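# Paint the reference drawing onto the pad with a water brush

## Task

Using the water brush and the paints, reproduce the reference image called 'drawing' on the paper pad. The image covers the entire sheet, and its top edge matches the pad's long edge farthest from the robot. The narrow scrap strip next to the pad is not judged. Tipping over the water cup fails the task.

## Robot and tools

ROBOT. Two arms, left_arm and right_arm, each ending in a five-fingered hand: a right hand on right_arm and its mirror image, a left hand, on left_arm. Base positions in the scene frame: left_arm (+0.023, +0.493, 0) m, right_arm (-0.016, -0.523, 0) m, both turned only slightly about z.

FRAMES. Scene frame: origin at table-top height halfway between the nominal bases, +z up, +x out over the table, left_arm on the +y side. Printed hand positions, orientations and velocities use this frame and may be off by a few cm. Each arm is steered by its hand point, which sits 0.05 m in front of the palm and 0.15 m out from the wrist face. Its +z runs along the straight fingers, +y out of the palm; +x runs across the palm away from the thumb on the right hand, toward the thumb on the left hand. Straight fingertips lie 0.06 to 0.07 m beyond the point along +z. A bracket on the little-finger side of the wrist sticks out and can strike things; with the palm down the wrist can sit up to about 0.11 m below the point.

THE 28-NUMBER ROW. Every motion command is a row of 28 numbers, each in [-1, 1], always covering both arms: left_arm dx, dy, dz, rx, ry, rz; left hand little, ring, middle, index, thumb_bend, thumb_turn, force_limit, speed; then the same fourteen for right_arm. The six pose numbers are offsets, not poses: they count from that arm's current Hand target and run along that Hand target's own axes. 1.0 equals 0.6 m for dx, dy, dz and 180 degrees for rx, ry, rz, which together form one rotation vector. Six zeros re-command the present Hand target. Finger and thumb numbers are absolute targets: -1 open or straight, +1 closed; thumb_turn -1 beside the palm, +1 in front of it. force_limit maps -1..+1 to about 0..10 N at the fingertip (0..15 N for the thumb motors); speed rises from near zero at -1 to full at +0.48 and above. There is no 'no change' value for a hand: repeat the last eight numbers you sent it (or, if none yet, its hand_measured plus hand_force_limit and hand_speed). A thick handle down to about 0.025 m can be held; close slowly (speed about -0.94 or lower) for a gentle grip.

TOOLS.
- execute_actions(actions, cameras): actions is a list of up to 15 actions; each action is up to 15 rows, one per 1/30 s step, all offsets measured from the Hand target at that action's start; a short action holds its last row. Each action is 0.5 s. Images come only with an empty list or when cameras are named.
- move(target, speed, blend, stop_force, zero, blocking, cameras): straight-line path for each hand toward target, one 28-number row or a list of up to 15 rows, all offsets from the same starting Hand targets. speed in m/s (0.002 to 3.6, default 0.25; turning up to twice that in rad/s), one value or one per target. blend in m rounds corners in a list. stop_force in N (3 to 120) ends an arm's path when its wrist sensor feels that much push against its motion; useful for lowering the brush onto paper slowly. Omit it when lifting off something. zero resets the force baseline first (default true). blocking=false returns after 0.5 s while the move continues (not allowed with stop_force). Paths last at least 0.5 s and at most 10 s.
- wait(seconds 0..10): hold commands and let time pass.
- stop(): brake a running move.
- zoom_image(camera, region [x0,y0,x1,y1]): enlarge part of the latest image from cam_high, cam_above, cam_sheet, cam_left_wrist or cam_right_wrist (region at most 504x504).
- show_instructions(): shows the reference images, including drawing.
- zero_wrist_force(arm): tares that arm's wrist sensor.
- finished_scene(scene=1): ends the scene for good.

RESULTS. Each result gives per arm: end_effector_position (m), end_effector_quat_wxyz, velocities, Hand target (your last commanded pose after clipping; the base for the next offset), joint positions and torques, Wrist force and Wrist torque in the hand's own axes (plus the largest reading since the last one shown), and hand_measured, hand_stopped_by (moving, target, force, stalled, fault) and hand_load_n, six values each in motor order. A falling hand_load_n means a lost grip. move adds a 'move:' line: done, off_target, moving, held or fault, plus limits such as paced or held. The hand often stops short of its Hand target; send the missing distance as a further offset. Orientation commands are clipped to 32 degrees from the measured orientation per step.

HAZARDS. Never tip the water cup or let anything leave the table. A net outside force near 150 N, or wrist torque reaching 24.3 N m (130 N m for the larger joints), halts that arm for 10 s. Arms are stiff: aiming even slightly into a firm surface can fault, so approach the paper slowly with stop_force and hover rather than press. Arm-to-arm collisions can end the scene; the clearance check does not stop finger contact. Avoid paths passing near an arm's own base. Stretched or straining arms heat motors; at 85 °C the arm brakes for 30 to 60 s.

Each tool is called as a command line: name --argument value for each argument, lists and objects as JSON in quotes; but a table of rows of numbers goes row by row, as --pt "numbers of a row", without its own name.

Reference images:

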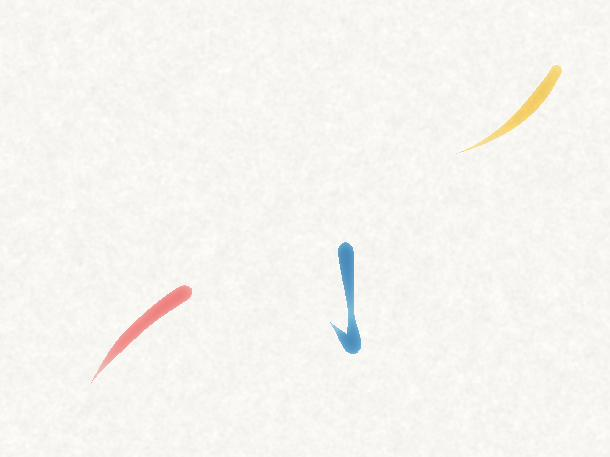

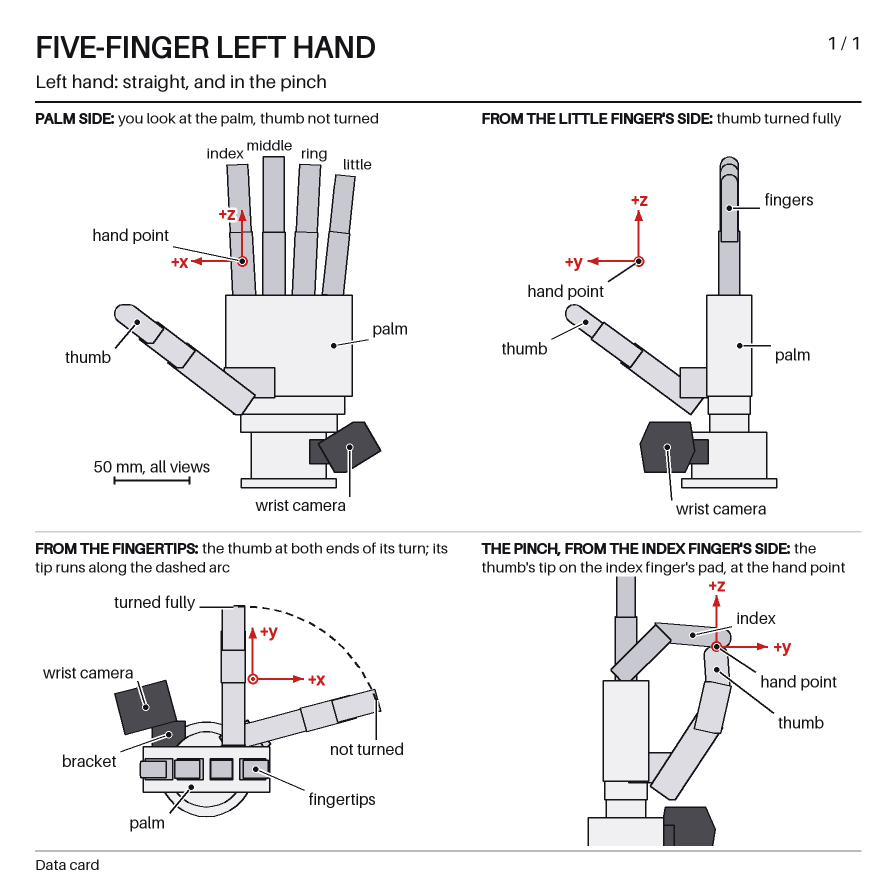

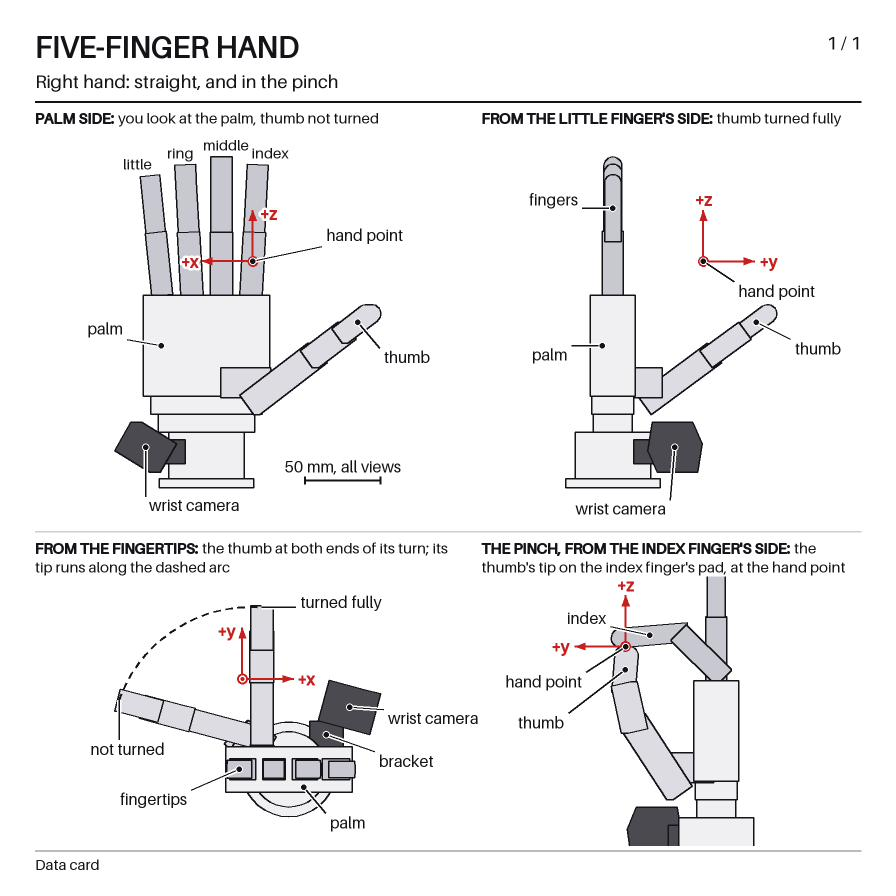

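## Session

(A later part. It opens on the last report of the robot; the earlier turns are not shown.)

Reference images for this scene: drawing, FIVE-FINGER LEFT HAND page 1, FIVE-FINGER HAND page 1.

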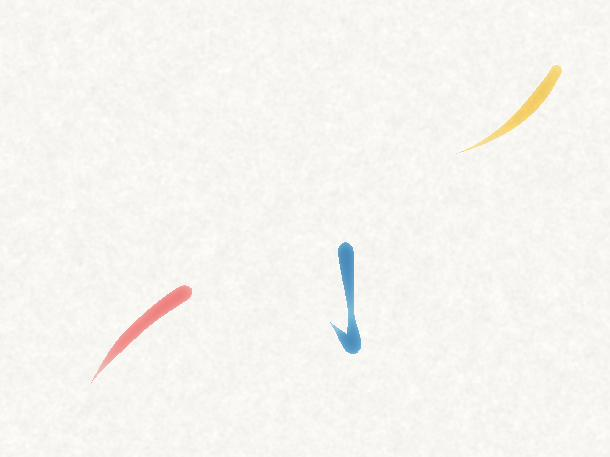

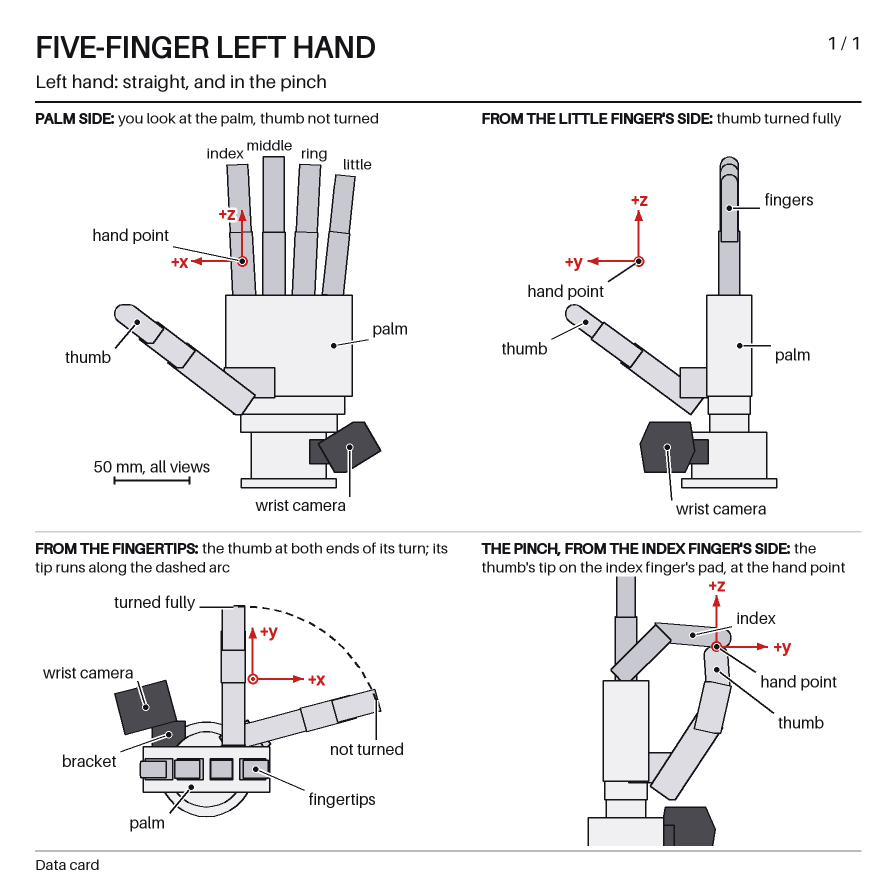

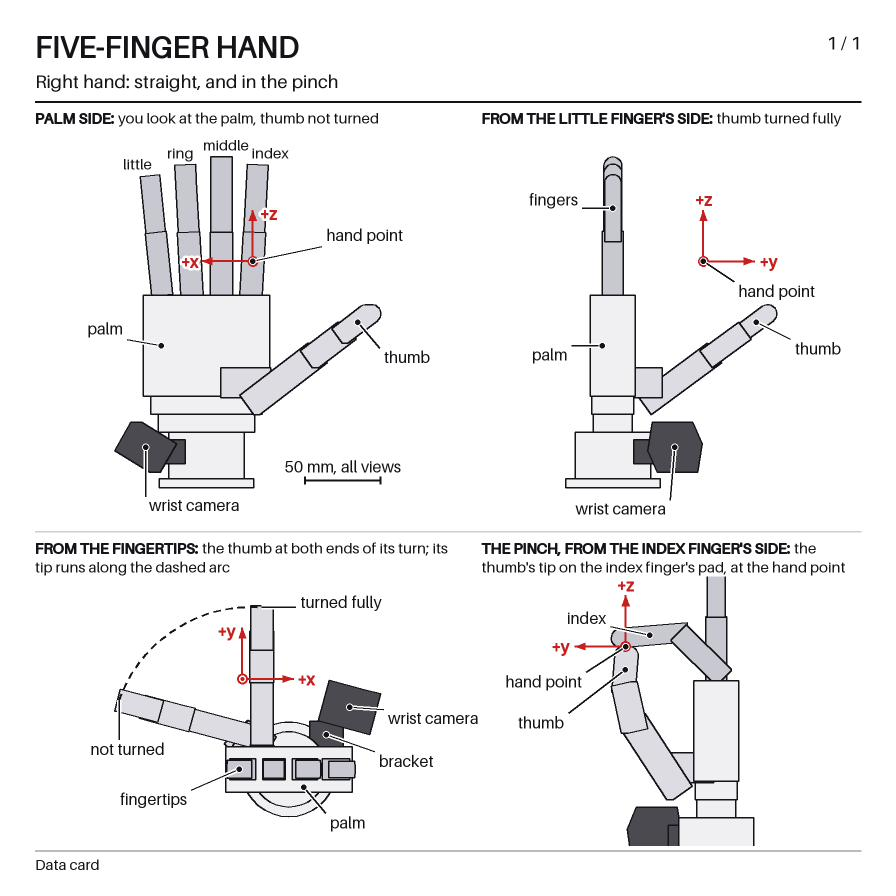

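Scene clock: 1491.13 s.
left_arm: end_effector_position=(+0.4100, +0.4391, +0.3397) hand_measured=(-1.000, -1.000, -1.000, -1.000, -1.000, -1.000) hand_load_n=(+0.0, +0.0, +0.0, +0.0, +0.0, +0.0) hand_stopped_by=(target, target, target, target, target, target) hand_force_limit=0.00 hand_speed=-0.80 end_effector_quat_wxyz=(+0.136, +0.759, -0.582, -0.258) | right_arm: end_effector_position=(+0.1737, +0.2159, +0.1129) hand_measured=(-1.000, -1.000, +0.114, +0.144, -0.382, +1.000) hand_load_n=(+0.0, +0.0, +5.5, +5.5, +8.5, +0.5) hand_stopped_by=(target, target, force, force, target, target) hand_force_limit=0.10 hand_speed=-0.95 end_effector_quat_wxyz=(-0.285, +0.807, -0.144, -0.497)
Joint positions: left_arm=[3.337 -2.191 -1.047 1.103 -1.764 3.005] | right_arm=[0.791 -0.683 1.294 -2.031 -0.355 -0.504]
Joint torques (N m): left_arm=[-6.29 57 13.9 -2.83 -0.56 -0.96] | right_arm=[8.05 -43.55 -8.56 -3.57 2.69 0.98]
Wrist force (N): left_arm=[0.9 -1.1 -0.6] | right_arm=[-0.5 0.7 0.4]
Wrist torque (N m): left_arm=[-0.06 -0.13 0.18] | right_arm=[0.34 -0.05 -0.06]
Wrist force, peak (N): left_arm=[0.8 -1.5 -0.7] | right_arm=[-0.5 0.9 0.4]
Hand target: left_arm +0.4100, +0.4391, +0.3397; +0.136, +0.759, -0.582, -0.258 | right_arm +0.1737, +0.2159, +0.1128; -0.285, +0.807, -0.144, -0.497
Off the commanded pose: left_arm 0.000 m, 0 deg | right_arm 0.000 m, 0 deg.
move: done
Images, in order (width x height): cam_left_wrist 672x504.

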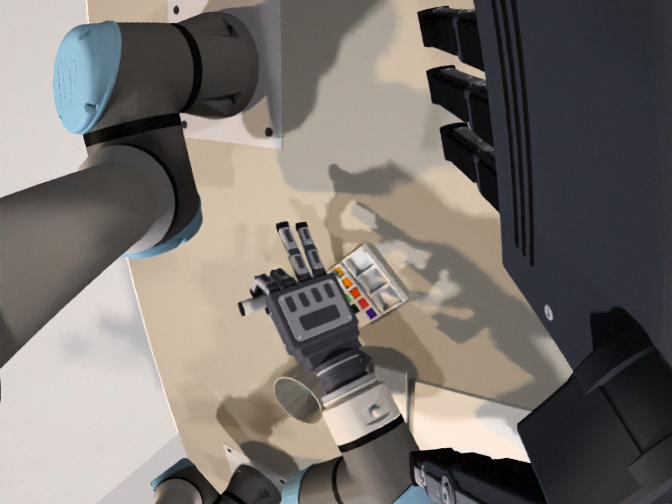

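move --pt "0 0 0 0 0 0 -1 -1 -1 -1 -1 -1 0 -0.8 0.0022 0.0008 0.0009 0 0 0 -1 -1 0.5 0.5 -0.38 1 0.1 -0.95" --pt "0 0 0 0 0 0 -1 -1 -1 -1 -1 -1 0 -0.8 0.0023 -0.0019 0.0029 0 0 0 -1 -1 0.5 0.5 -0.38 1 0.1 -0.95" --pt "0 0 0 0 0 0 -1 -1 -1 -1 -1 -1 0 -0.8 0.0010 0.0021 0.0027 0 0 0 -1 -1 0.5 0.5 -0.38 1 0.1 -0.95" --pt "0 0 0 0 0 0 -1 -1 -1 -1 -1 -1 0 -0.8 0.0022 0.0008 0.0009 0 0 0 -1 -1 0.5 0.5 -0.38 1 0.1 -0.95" --cameras '["cam_left_wrist"]' --speed 0.008

zoom_image --camera "cam_left_wrist" --region '[315, 255, 365, 300]'

Scene clock: 1498.43 s.
left_arm: end_effector_position=(+0.4100, +0.4391, +0.3397) hand_measured=(-1.000, -1.000, -1.000, -1.000, -1.000, -1.000) hand_load_n=(+0.0, +0.0, +0.0, +0.0, +0.0, +0.0) hand_stopped_by=(target, target, target, target, target, target) hand_force_limit=0.00 hand_speed=-0.80 end_effector_quat_wxyz=(+0.136, +0.759, -0.582, -0.258) | right_arm: end_effector_position=(+0.1736, +0.2159, +0.1114) hand_measured=(-1.000, -1.000, +0.114, +0.144, -0.382, +1.000) hand_load_n=(+0.0, +0.0, +5.5, +5.0, +8.5, +0.5) hand_stopped_by=(target, target, force, force, target, target) hand_force_limit=0.10 hand_speed=-0.95 end_effector_quat_wxyz=(-0.285, +0.807, -0.144, -0.497)
Joint positions: left_arm=[3.337 -2.191 -1.047 1.103 -1.764 3.005] | right_arm=[0.791 -0.681 1.295 -2.034 -0.355 -0.504]
Joint torques (N m): left_arm=[-6.43 56.85 13.37 -2.93 -0.67 -0.84] | right_arm=[-8.85 -43.36 -30.09 -0.3 0.22 -2.04]
Wrist force (N): left_arm=[0.5 -1.1 -0.5] | right_arm=[-0.4 0.6 0.4]
Wrist torque (N m): left_arm=[-0.08 -0.07 0.16] | right_arm=[0.34 -0.07 0.06]
Wrist force, peak (N): left_arm=[0.7 -1.6 -0.7] | right_arm=[-0.7 0.8 0.2]
Hand target: left_arm +0.4100, +0.4391, +0.3397; +0.136, +0.759, -0.582, -0.258 | right_arm +0.1737, +0.2159, +0.1113; -0.285, +0.807, -0.144, -0.497
Off the commanded pose: left_arm 0.000 m, 0 deg | right_arm 0.000 m, 0 deg.
move: done
Images, in order (width x height): cam_left_wrist 672x504.

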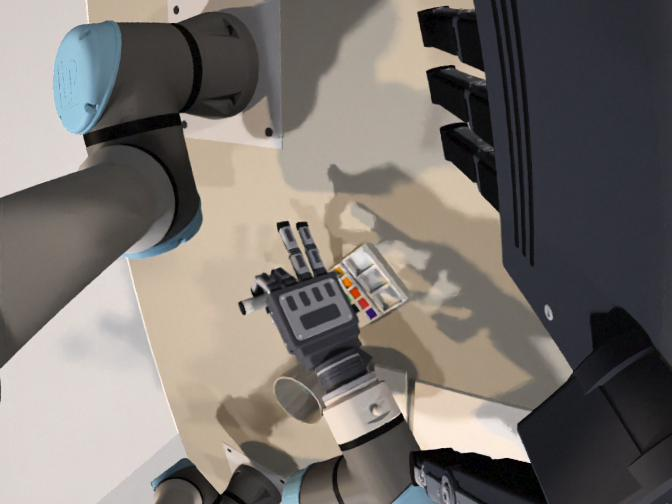

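Scaled by 10.080 from the camera's 672x504 image, which has a finer 960x720 frame.

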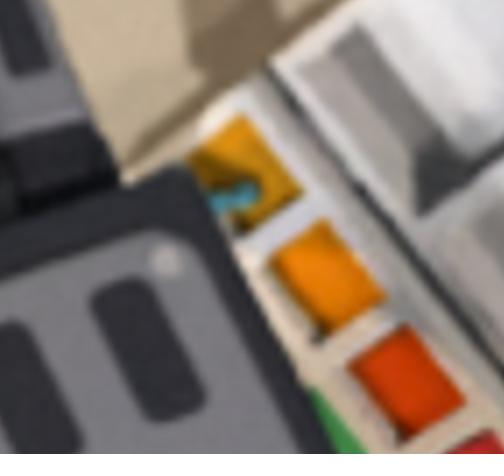

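move --target '[0,0,0,0,0,0,-1,-1,-1,-1,-1,-1,0,-0.8,0.0015,0.0021,0.0021,0,0,0,-1,-1,0.5,0.5,-0.38,1,0.1,-0.95]' --cameras '["cam_left_wrist"]' --speed 0.008

zoom_image --camera "cam_left_wrist" --region '[325, 260, 355, 290]'

wait --seconds 2 --cameras '["cam_left_wrist"]'

zoom_image --camera "cam_left_wrist" --region '[325, 260, 355, 290]'

Scene clock: 1504.17 s.
left_arm: end_effector_position=(+0.4100, +0.4391, +0.3397) hand_measured=(-1.000, -1.000, -1.000, -1.000, -1.000, -1.000) hand_load_n=(+0.0, +0.0, +0.0, +0.0, +0.0, +0.0) hand_stopped_by=(target, target, target, target, target, target) hand_force_limit=0.00 hand_speed=-0.80 end_effector_quat_wxyz=(+0.136, +0.759, -0.582, -0.258) | right_arm: end_effector_position=(+0.1726, +0.2158, +0.1097) hand_measured=(-1.000, -1.000, +0.114, +0.144, -0.382, +1.000) hand_load_n=(+0.0, +0.0, +5.5, +5.5, +8.5, +0.5) hand_stopped_by=(target, target, force, force, target, target) hand_force_limit=0.10 hand_speed=-0.95 end_effector_quat_wxyz=(-0.285, +0.807, -0.144, -0.497)
Joint positions: left_arm=[3.337 -2.191 -1.047 1.103 -1.764 3.005] | right_arm=[0.792 -0.68 1.298 -2.041 -0.355 -0.502]
Joint torques (N m): left_arm=[-6.3 56.63 13.82 -2.92 -0.67 -0.83] | right_arm=[8.42 -42.93 -8.2 -3.62 2.46 2]
Wrist force (N): left_arm=[0.5 -1.4 -0.6] | right_arm=[-0.6 0.6 0.5]
Wrist torque (N m): left_arm=[-0.11 -0.07 0.16] | right_arm=[0.33 -0.04 -0.07]
Wrist force, peak (N): left_arm=[0.8 -1.5 -0.7] | right_arm=[-0.6 0.9 0.3]
Hand target: left_arm +0.4100, +0.4391, +0.3397; +0.136, +0.759, -0.582, -0.258 | right_arm +0.1725, +0.2158, +0.1097; -0.285, +0.807, -0.144, -0.497
Off the commanded pose: left_arm 0.000 m, 0 deg | right_arm 0.000 m, 0 deg.
move: done
Images, in order (width x height): cam_left_wrist 672x504.

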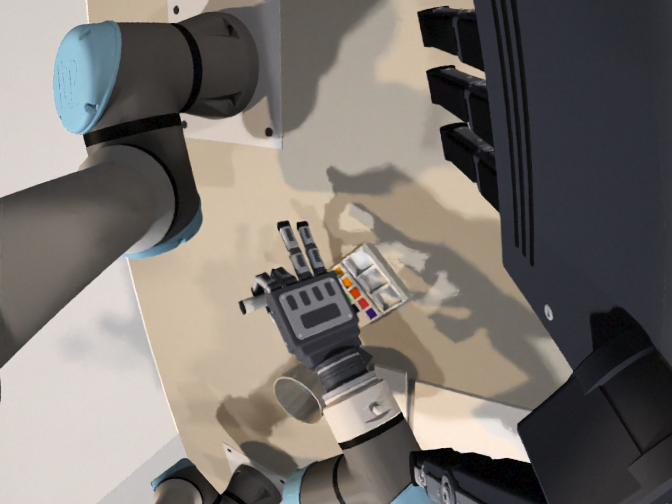

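Scaled by 16.800 from the camera's 672x504 image, which has a finer 960x720 frame.

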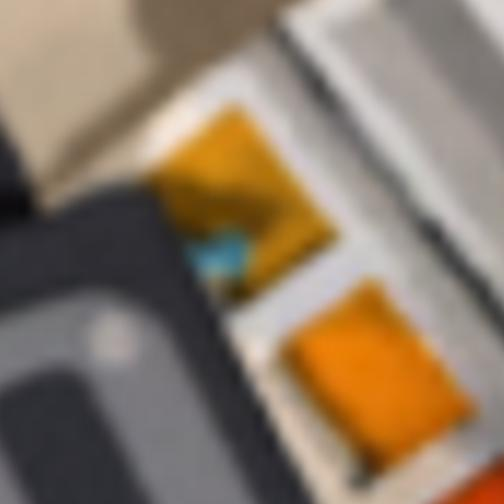

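Scene clock: 1506.17 s.
left_arm: end_effector_position=(+0.4100, +0.4391, +0.3397) hand_measured=(-1.000, -1.000, -1.000, -1.000, -1.000, -1.000) hand_load_n=(+0.0, +0.0, +0.0, +0.0, +0.0, +0.0) hand_stopped_by=(target, target, target, target, target, target) hand_force_limit=0.00 hand_speed=-0.80 end_effector_quat_wxyz=(+0.136, +0.759, -0.582, -0.258) | right_arm: end_effector_position=(+0.1725, +0.2158, +0.1097) hand_measured=(-1.000, -1.000, +0.114, +0.144, -0.382, +1.000) hand_load_n=(+0.0, +0.0, +5.5, +5.0, +8.5, +0.5) hand_stopped_by=(target, target, force, force, target, target) hand_force_limit=0.10 hand_speed=-0.95 end_effector_quat_wxyz=(-0.285, +0.807, -0.144, -0.497)
Joint positions: left_arm=[3.337 -2.191 -1.047 1.103 -1.764 3.005] | right_arm=[0.792 -0.68 1.298 -2.041 -0.355 -0.502]
Joint torques (N m): left_arm=[-5.86 57.1 13.5 -2.95 -0.72 -0.8] | right_arm=[8.84 -44.8 -8.02 -3.61 2.79 1.99]
Wrist force (N): left_arm=[0.7 -1.2 -0.7] | right_arm=[-0.5 0.6 0.3]
Wrist torque (N m): left_arm=[-0.08 -0.10 0.18] | right_arm=[0.34 -0.05 -0.06]
Wrist force, peak (N): left_arm=[0.6 -1.6 -0.6] | right_arm=[-0.8 0.7 0.2]
Hand target: left_arm +0.4100, +0.4391, +0.3397; +0.136, +0.759, -0.582, -0.258 | right_arm +0.1725, +0.2158, +0.1097; -0.285, +0.807, -0.144, -0.497
Off the commanded pose: left_arm 0.000 m, 0 deg | right_arm 0.000 m, 0 deg.
wait: 2.00 s; at rest by 0.17 s
Images, in order (width x height): cam_left_wrist 672x504.

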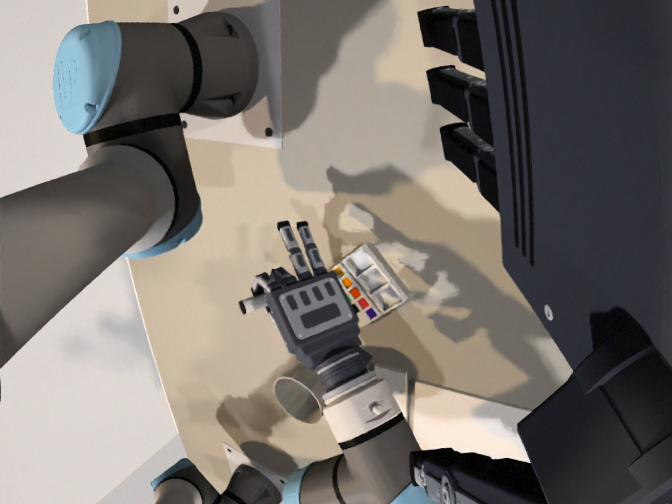

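Scaled by 16.800 from the camera's 672x504 image, which has a finer 960x720 frame.

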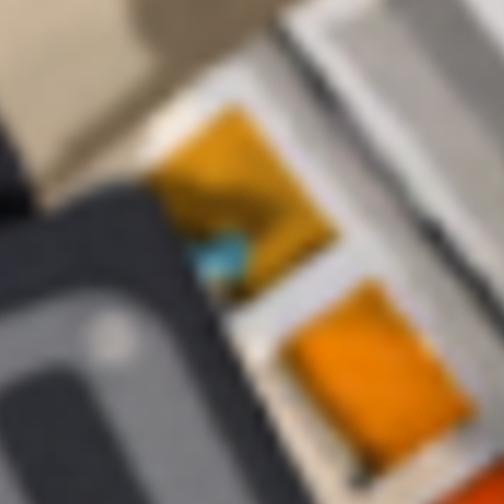

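move --target '[0,0,0,0,0,0,-1,-1,-1,-1,-1,-1,0,-0.8,-0.1032,-0.037,-0.0401,0,0,0,-1,-1,0.5,0.5,-0.38,1,0.1,-0.95]' --cameras '["cam_left_wrist","cam_sheet","cam_above","cam_high"]' --speed 0.1

zoom_image --camera "cam_left_wrist" --region '[290, 260, 370, 325]'

zoom_image --camera "cam_sheet" --region '[30, 320, 180, 400]'

zoom_image --camera "cam_left_wrist" --region '[360, 350, 440, 430]'

Scene clock: 1574.67 s.
left_arm: end_effector_position=(+0.4100, +0.4391, +0.3397) hand_measured=(-1.000, -1.000, -1.000, -1.000, -1.000, -1.000) hand_load_n=(+0.0, +0.0, +0.0, +0.0, +0.0, +0.0) hand_stopped_by=(target, target, target, target, target, target) hand_force_limit=0.00 hand_speed=-0.80 end_effector_quat_wxyz=(+0.136, +0.759, -0.582, -0.258) | right_arm: end_effector_position=(+0.1725, +0.2158, +0.1797) hand_measured=(-1.000, -1.000, +0.114, +0.144, -0.382, +1.000) hand_load_n=(+0.0, +0.0, +5.5, +5.5, +8.5, +0.5) hand_stopped_by=(target, target, force, force, target, target) hand_force_limit=0.10 hand_speed=-0.95 end_effector_quat_wxyz=(-0.285, +0.807, -0.144, -0.497)
Joint positions: left_arm=[3.337 -2.191 -1.047 1.103 -1.764 3.005] | right_arm=[0.792 -0.77 1.266 -1.918 -0.355 -0.501]
Joint torques (N m): left_arm=[-6.17 57.38 14.05 -3.05 -0.72 -0.95] | right_arm=[-4.6 -67.82 -31.22 -0.18 0.67 -1.83]
Wrist force (N): left_arm=[0.7 -1.1 -0.6] | right_arm=[-0.4 0.7 0.4]
Wrist torque (N m): left_arm=[-0.06 -0.10 0.17] | right_arm=[0.34 -0.07 0.05]
Wrist force, peak (N): left_arm=[0.7 -1.4 -0.8] | right_arm=[0.5 1.1 0.6]
Hand target: left_arm +0.4100, +0.4391, +0.3397; +0.136, +0.759, -0.582, -0.258 | right_arm +0.1725, +0.2158, +0.1797; -0.285, +0.807, -0.144, -0.497
Off the commanded pose: left_arm 0.000 m, 0 deg | right_arm 0.000 m, 0 deg.
move: done
Images, in order (width x height): cam_high 504x504, cam_above 504x504, cam_sheet 504x504, cam_left_wrist 672x504.

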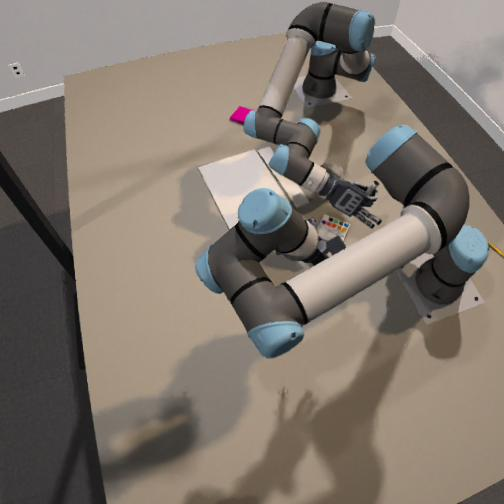

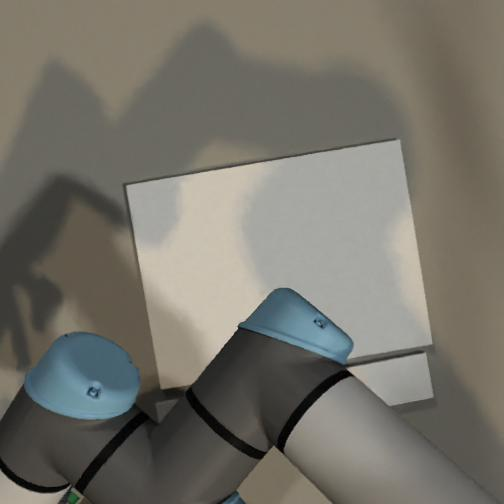

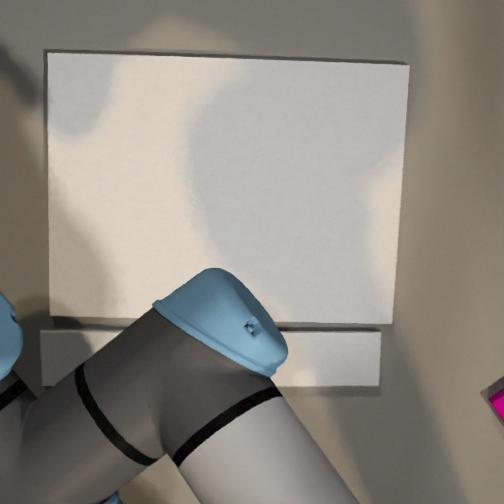

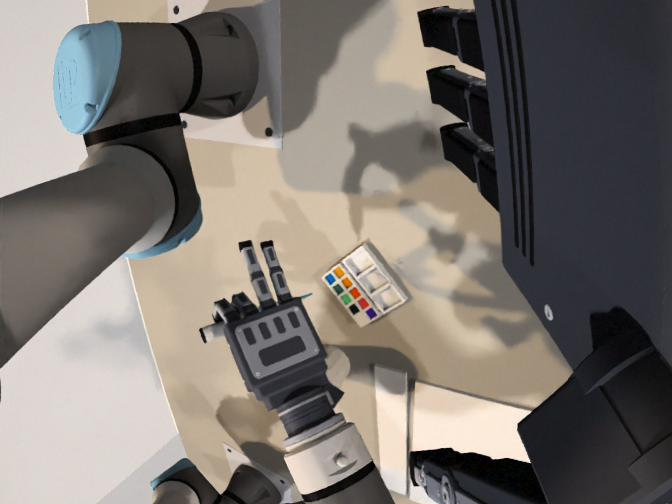

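Scaled by 6.300 from the camera's 672x504 image, which has a finer 960x720 frame.

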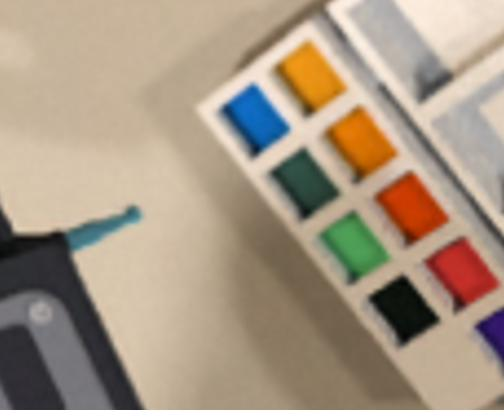

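Scaled by 3.360 from the camera's 504x504 image, which has a finer 720x720 frame.

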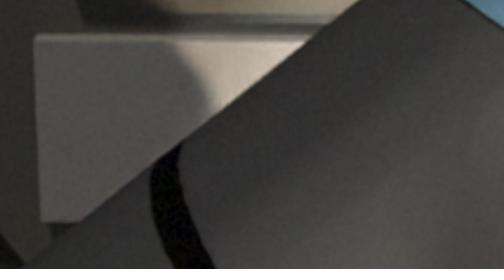

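Scaled by 6.300 from the camera's 672x504 image, which has a finer 960x720 frame.

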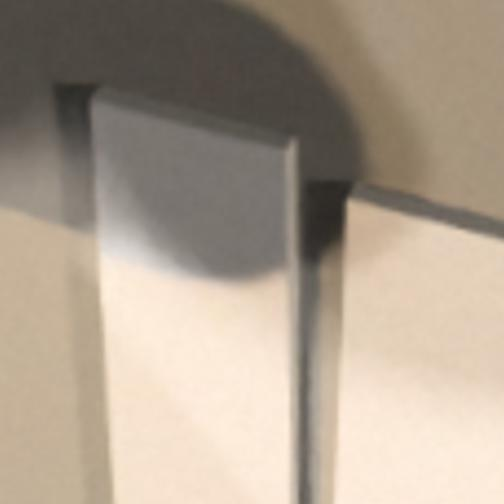

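zoom_image --camera "cam_left_wrist" --region '[298, 285, 322, 305]'

Scaled by 21.000 from the camera's 672x504 image, which has a finer 960x720 frame.

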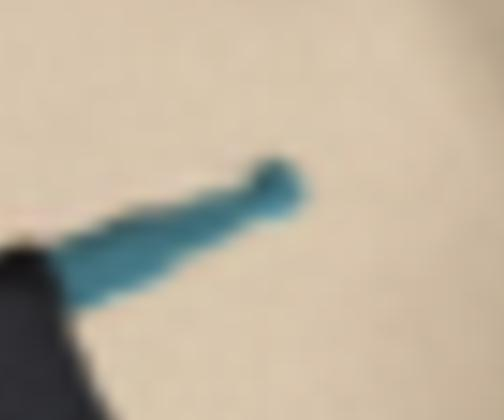

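move --pt "0 0 0 0 0 0 -1 -1 -1 -1 -1 -1 0 -0.8 -0.1326 -0.0475 -0.0516 0 0 0 -1 -1 0.5 0.5 -0.38 1 0.1 -0.95" --pt "0 0 0 0 0 0 -1 -1 -1 -1 -1 -1 0 -0.8 -0.0642 0.1488 -0.4085 0 0 0 -1 -1 0.5 0.5 -0.38 1 0.1 -0.95" --pt "0 0 0 0 0 0 -1 -1 -1 -1 -1 -1 0 -0.8 0.1668 0.2315 -0.3188 0 0 0 -1 -1 0.5 0.5 -0.38 1 0.1 -0.95" --cameras '["cam_left_wrist"]' --speed '[0.2,0.2,0.1]' --blend '[0.03,0.03,0]'

zoom_image --camera "cam_left_wrist" --region '[340, 370, 420, 440]'

Scene clock: 1595.23 s.
left_arm: end_effector_position=(+0.4100, +0.4391, +0.3397) hand_measured=(-1.000, -1.000, -1.000, -1.000, -1.000, -1.000) hand_load_n=(+0.0, +0.0, +0.0, +0.0, +0.0, +0.0) hand_stopped_by=(target, target, target, target, target, target) hand_force_limit=0.00 hand_speed=-0.80 end_effector_quat_wxyz=(+0.136, +0.759, -0.582, -0.258) | right_arm: end_effector_position=(+0.2851, -0.0052, +0.1131) hand_measured=(-1.000, -1.000, +0.114, +0.144, -0.382, +1.000) hand_load_n=(+0.0, +0.0, +5.5, +5.5, +8.5, +0.5) hand_stopped_by=(target, target, force, force, target, target) hand_force_limit=0.10 hand_speed=-0.95 end_effector_quat_wxyz=(-0.285, +0.807, -0.144, -0.497)
Joint positions: left_arm=[3.337 -2.191 -1.047 1.103 -1.764 3.005] | right_arm=[0.443 -0.882 1.498 -1.366 -0.528 -1.237]
Joint torques (N m): left_arm=[-5.94 56.84 13.8 -2.99 -0.78 -0.93] | right_arm=[4.89 -36.65 -6.68 -2.3 2.2 1.93]
Wrist force (N): left_arm=[0.7 -1.2 -0.4] | right_arm=[-0.3 0.6 0.5]
Wrist torque (N m): left_arm=[-0.10 -0.10 0.18] | right_arm=[0.32 -0.11 -0.06]
Wrist force, peak (N): left_arm=[0.7 -1.4 -1.0] | right_arm=[0.6 1.2 1.0]
Hand target: left_arm +0.4100, +0.4391, +0.3397; +0.136, +0.759, -0.582, -0.258 | right_arm +0.2850, -0.0051, +0.1130; -0.285, +0.807, -0.144, -0.497
Off the commanded pose: left_arm 0.000 m, 0 deg | right_arm 0.000 m, 0 deg.
move: done
Images, in order (width x height): cam_left_wrist 672x504.

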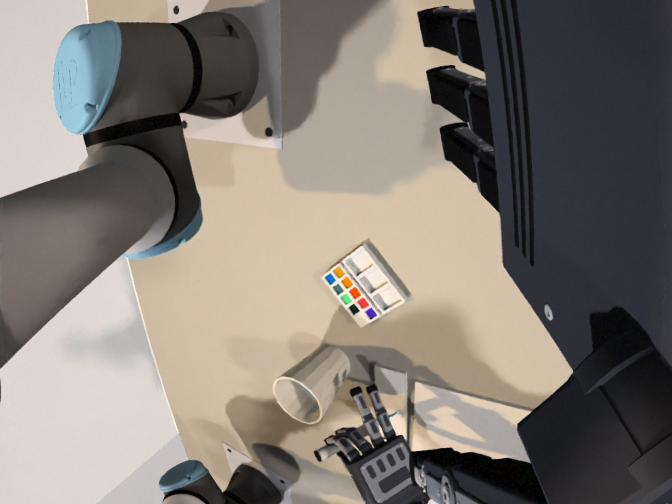

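Scaled by 6.300 from the camera's 672x504 image, which has a finer 960x720 frame.

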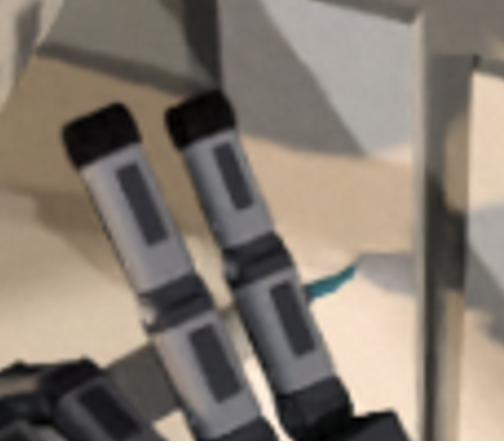

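Now press and drag.

move --pt "0 0 0 0 0 0 -1 -1 -1 -1 -1 -1 0 -0.8 0.0059 0.0021 0.0023 0 0 0 -1 -1 0.5 0.5 -0.38 1 0.1 -0.95" --pt "0 0 0 0 0 0 -1 -1 -1 -1 -1 -1 0 -0.8 0.0064 0.0385 -0.0327 0 0 0 -1 -1 0.5 0.5 -0.38 1 0.1 -0.95" --pt "0 0 0 0 0 0 -1 -1 -1 -1 -1 -1 0 -0.8 -0.142 -0.0147 -0.0904 0 0 0 -1 -1 0.5 0.5 -0.38 1 0.1 -0.95" --cameras '["cam_left_wrist","cam_sheet"]' --speed '[0.02,0.03,0.1]'

zoom_image --camera "cam_left_wrist" --region '[340, 350, 440, 430]'

Scene clock: 1603.10 s.
left_arm: end_effector_position=(+0.4100, +0.4391, +0.3397) hand_measured=(-1.000, -1.000, -1.000, -1.000, -1.000, -1.000) hand_load_n=(+0.0, +0.5, +0.0, +0.0, +0.0, +0.0) hand_stopped_by=(target, target, target, target, target, target) hand_force_limit=0.00 hand_speed=-0.80 end_effector_quat_wxyz=(+0.136, +0.759, -0.582, -0.258) | right_arm: end_effector_position=(+0.2890, -0.0351, +0.2097) hand_measured=(-1.000, -1.000, +0.114, +0.144, -0.382, +1.000) hand_load_n=(+0.0, +0.0, +5.5, +5.0, +8.5, +0.5) hand_stopped_by=(target, target, force, force, target, target) hand_force_limit=0.10 hand_speed=-0.95 end_effector_quat_wxyz=(-0.285, +0.807, -0.144, -0.497)
Joint positions: left_arm=[3.337 -2.191 -1.047 1.103 -1.764 3.005] | right_arm=[0.399 -1.023 1.448 -1.127 -0.561 -1.293]
Joint torques (N m): left_arm=[-5.2 56.3 14.64 -3.01 -0.68 -0.83] | right_arm=[-9.56 -57.36 -32.49 1.06 -0.45 -1.88]
Wrist force (N): left_arm=[0.6 -1.2 -0.8] | right_arm=[-0.4 0.8 0.4]
Wrist torque (N m): left_arm=[-0.07 -0.09 0.17] | right_arm=[0.37 -0.08 0.05]
Wrist force, peak (N): left_arm=[1.0 -1.5 -0.7] | right_arm=[0.5 1.0 0.5]
Hand target: left_arm +0.4100, +0.4391, +0.3397; +0.136, +0.759, -0.582, -0.258 | right_arm +0.2890, -0.0351, +0.2098; -0.285, +0.807, -0.144, -0.497
Off the commanded pose: left_arm 0.000 m, 0 deg | right_arm 0.000 m, 0 deg.
move: done
Images, in order (width x height): cam_sheet 504x504, cam_left_wrist 672x504.

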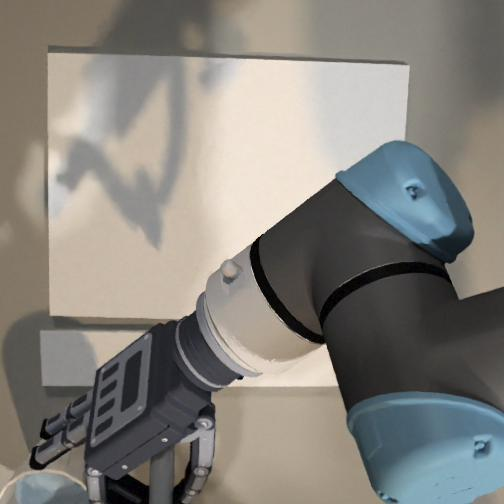

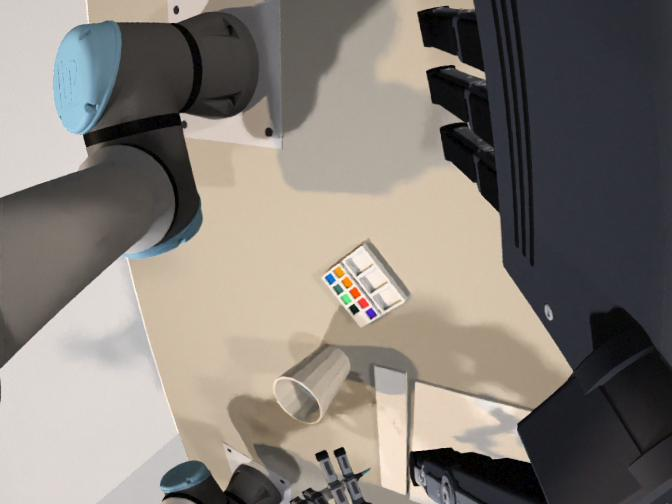

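Scaled by 5.040 from the camera's 672x504 image, which has a finer 960x720 frame.

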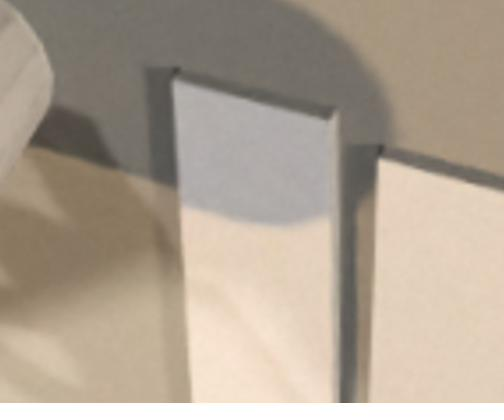

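zoom_image --camera "cam_left_wrist" --region '[350, 380, 430, 504]'

zoom_image --camera "cam_sheet" --region '[30, 310, 180, 410]'

Scaled by 4.065 from the camera's 672x504 image, which has a finer 960x720 frame.

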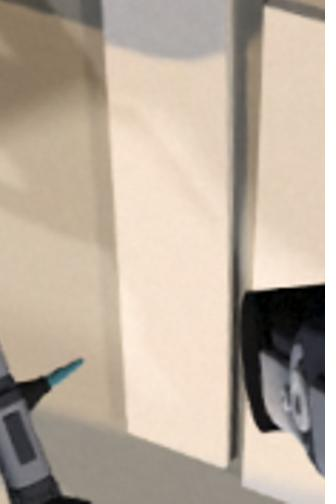

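Scaled by 3.360 from the camera's 504x504 image, which has a finer 720x720 frame.

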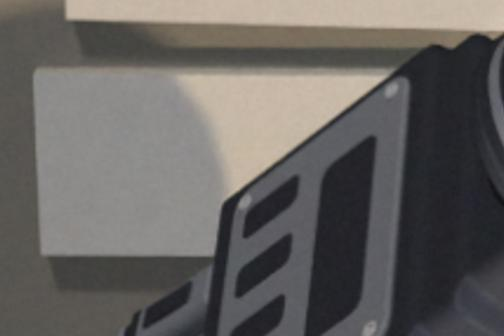

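zoom_image --camera "cam_left_wrist" --region '[318, 232, 378, 292]'

zoom_image --camera "cam_left_wrist" --region '[340, 270, 412, 330]'

Scaled by 8.400 from the camera's 672x504 image, which has a finer 960x720 frame.

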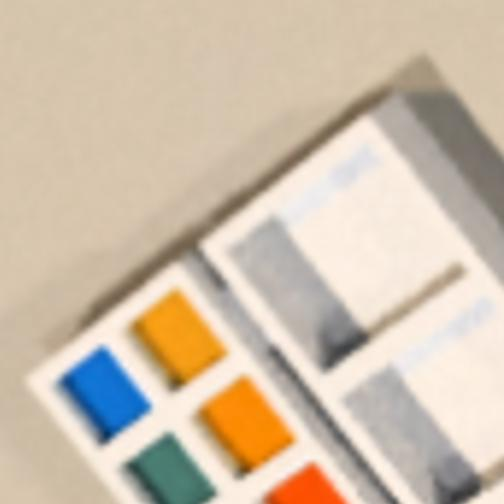

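Scaled by 7.000 from the camera's 672x504 image, which has a finer 960x720 frame.

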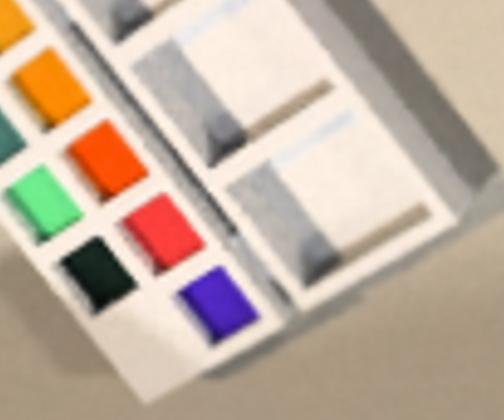

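move --pt "0 0 0 0 0 0 -1 -1 -1 -1 -1 -1 0 -0.8 -0.1331 -0.0477 -0.0517 0 0 0 -1 -1 0.5 0.5 -0.38 1 0.1 -0.95" --pt "0 0 0 0 0 0 -1 -1 -1 -1 -1 -1 0 -0.8 -0.1918 -0.1355 0.1807 0 0 0.1111 -1 -1 0.5 0.5 -0.38 1 0.1 -0.95" --cameras '["cam_left_wrist","cam_high","cam_sheet","cam_above"]' --speed 0.2 --blend '[0.02,0]'

zoom_image --camera "cam_left_wrist" --region '[150, 340, 370, 500]'

zoom_image --camera "cam_high" --region '[290, 110, 400, 220]'

zoom_image --camera "cam_sheet" --region '[30, 310, 230, 410]'

Scene clock: 1653.23 s.
left_arm: end_effector_position=(+0.4100, +0.4391, +0.3397) hand_measured=(-1.000, -1.000, -1.000, -1.000, -1.000, -1.000) hand_load_n=(+0.0, +0.0, +0.0, +0.0, +0.0, +0.0) hand_stopped_by=(target, target, target, target, target, target) hand_force_limit=0.00 hand_speed=-0.80 end_effector_quat_wxyz=(+0.136, +0.759, -0.582, -0.258) | right_arm: end_effector_position=(+0.1995, +0.0892, +0.3000) hand_measured=(-1.000, -1.000, +0.114, +0.144, -0.382, +1.000) hand_load_n=(+0.0, +0.0, +5.5, +5.5, +8.5, +0.5) hand_stopped_by=(target, target, force, force, target, target) hand_force_limit=0.10 hand_speed=-0.95 end_effector_quat_wxyz=(-0.194, +0.770, -0.282, -0.539)
Joint positions: left_arm=[3.337 -2.191 -1.047 1.103 -1.764 3.005] | right_arm=[0.62 -1.082 1.416 -1.354 -0.415 -0.586]
Joint torques (N m): left_arm=[-5.32 57.4 14.48 -3.01 -0.77 -0.88] | right_arm=[8.33 -57.92 -9.36 -3 0.14 1.92]
Wrist force (N): left_arm=[0.4 -1.4 -0.7] | right_arm=[-0.6 0.7 0.3]
Wrist torque (N m): left_arm=[-0.11 -0.06 0.16] | right_arm=[0.27 -0.04 -0.03]
Wrist force, peak (N): left_arm=[1.0 -1.5 -0.7] | right_arm=[-0.7 0.5 1.5]
Hand target: left_arm +0.4100, +0.4391, +0.3397; +0.136, +0.759, -0.582, -0.258 | right_arm +0.1995, +0.0892, +0.3000; -0.194, +0.770, -0.282, -0.539
Off the commanded pose: left_arm 0.000 m, 0 deg | right_arm 0.000 m, 0 deg.
move: done
Images, in order (width x height): cam_high 504x504, cam_above 504x504, cam_sheet 504x504, cam_left_wrist 672x504.

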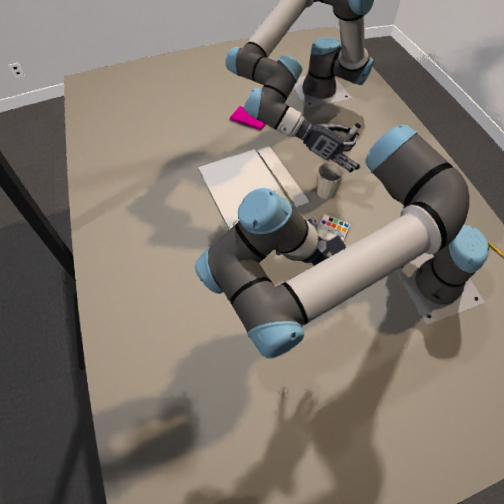

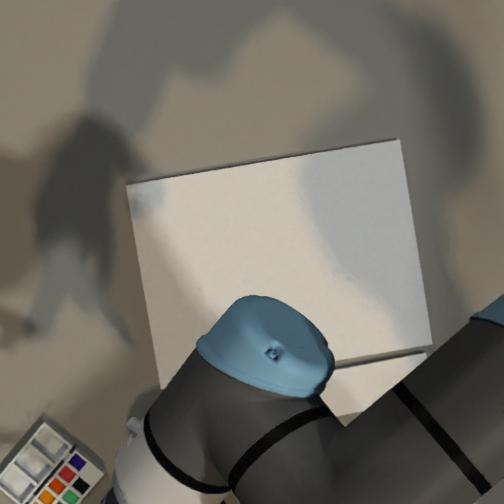

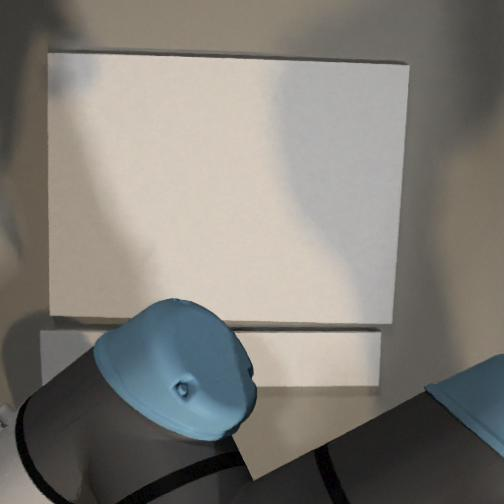

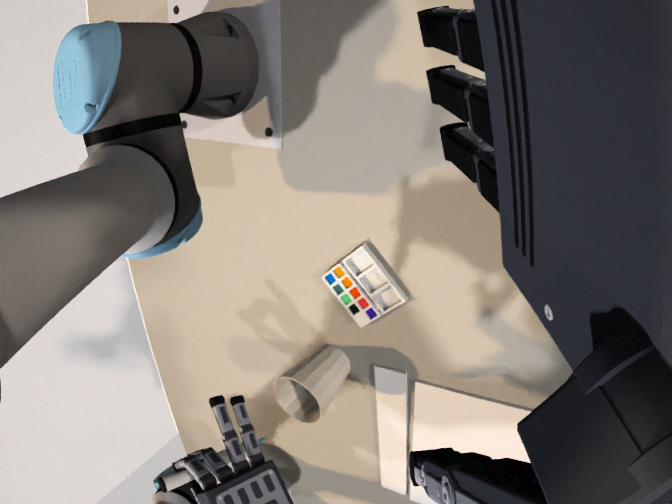

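Scaled by 2.291 from the camera's 672x504 image, which has a finer 960x720 frame.

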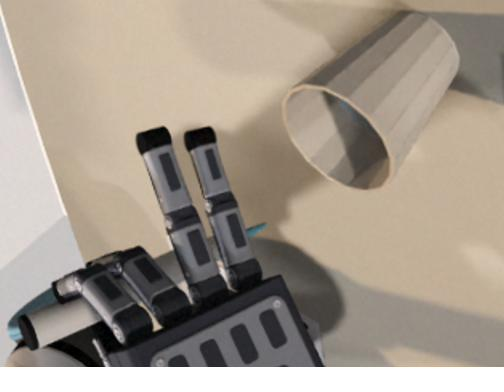

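Scaled by 4.582 from the camera's 504x504 image, which has a finer 720x720 frame.

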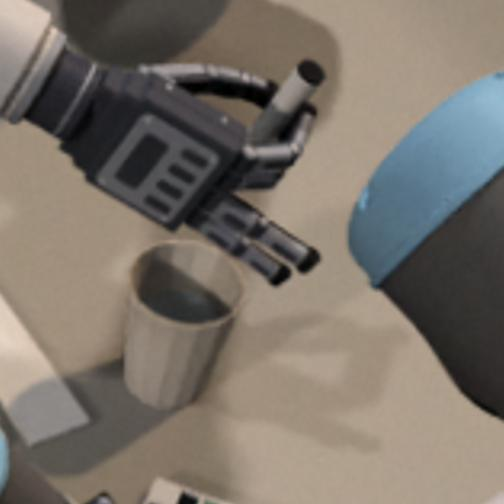

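Scaled by 2.520 from the camera's 504x504 image, which has a finer 720x720 frame.

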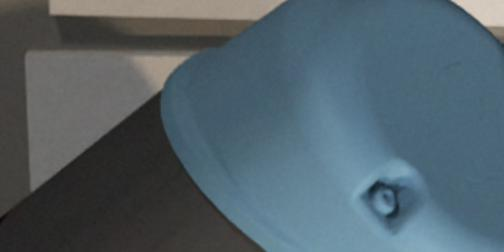

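move --target '[0,0,0,0,0,0,-1,-1,-1,-1,-1,-1,0,-0.8,0.1346,-0.0007,0.0493,0,0,0,-1,-1,0.5,0.5,-0.38,1,0.1,-0.95]' --cameras '["cam_left_wrist"]' --speed 0.08 --stop_force 4

zoom_image --camera "cam_left_wrist" --region '[200, 320, 380, 450]'

Scene clock: 1667.03 s.
left_arm: end_effector_position=(+0.4100, +0.4391, +0.3397) hand_measured=(-1.000, -1.000, -1.000, -1.000, -1.000, -1.000) hand_load_n=(+0.0, +0.0, +0.5, +0.0, +0.0, +0.0) hand_stopped_by=(target, target, target, target, target, target) hand_force_limit=0.00 hand_speed=-0.80 end_effector_quat_wxyz=(+0.136, +0.759, -0.582, -0.258) | right_arm: end_effector_position=(+0.1995, +0.0892, +0.2140) hand_measured=(-1.000, -1.000, +0.114, +0.144, -0.382, +1.000) hand_load_n=(+0.0, +0.0, +5.5, +5.5, +8.5, +0.5) hand_stopped_by=(target, target, force, force, target, target) hand_force_limit=0.10 hand_speed=-0.95 end_effector_quat_wxyz=(-0.194, +0.770, -0.282, -0.539)
Joint positions: left_arm=[3.337 -2.191 -1.047 1.103 -1.764 3.005] | right_arm=[0.62 -0.997 1.522 -1.545 -0.415 -0.586]
Joint torques (N m): left_arm=[-4.69 56.94 14.59 -3.07 -0.8 -0.93] | right_arm=[-1.21 -33.75 -7.59 -3.03 2.3 1.86]
Wrist force (N): left_arm=[0.6 -1.6 -0.6] | right_arm=[-0.6 0.8 0.4]
Wrist torque (N m): left_arm=[-0.15 -0.08 0.18] | right_arm=[0.28 -0.03 -0.01]
Wrist force, peak (N): left_arm=[0.8 -1.6 -0.5] | right_arm=[-1.2 0.8 0.2]
Hand target: left_arm +0.4100, +0.4391, +0.3397; +0.136, +0.759, -0.582, -0.258 | right_arm +0.1995, +0.0892, +0.2140; -0.194, +0.770, -0.282, -0.539
Off the commanded pose: left_arm 0.000 m, 0 deg | right_arm 0.000 m, 0 deg.
move: done
Images, in order (width x height): cam_left_wrist 672x504.

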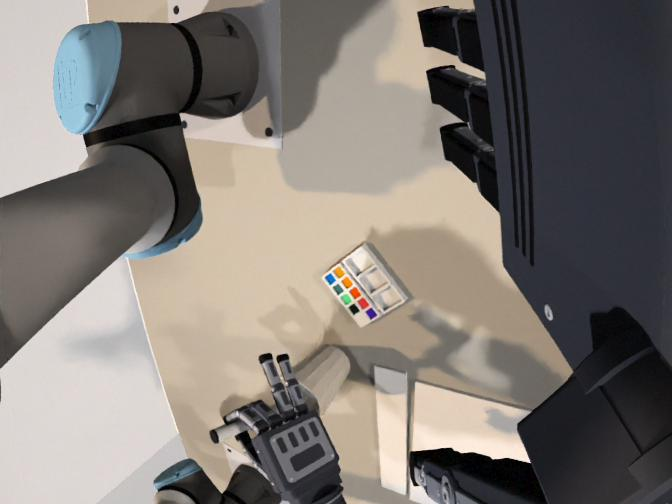

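Scaled by 2.800 from the camera's 672x504 image, which has a finer 960x720 frame.

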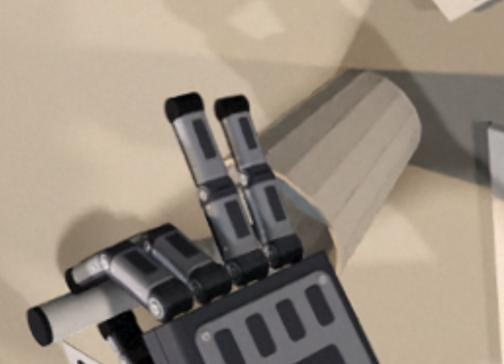

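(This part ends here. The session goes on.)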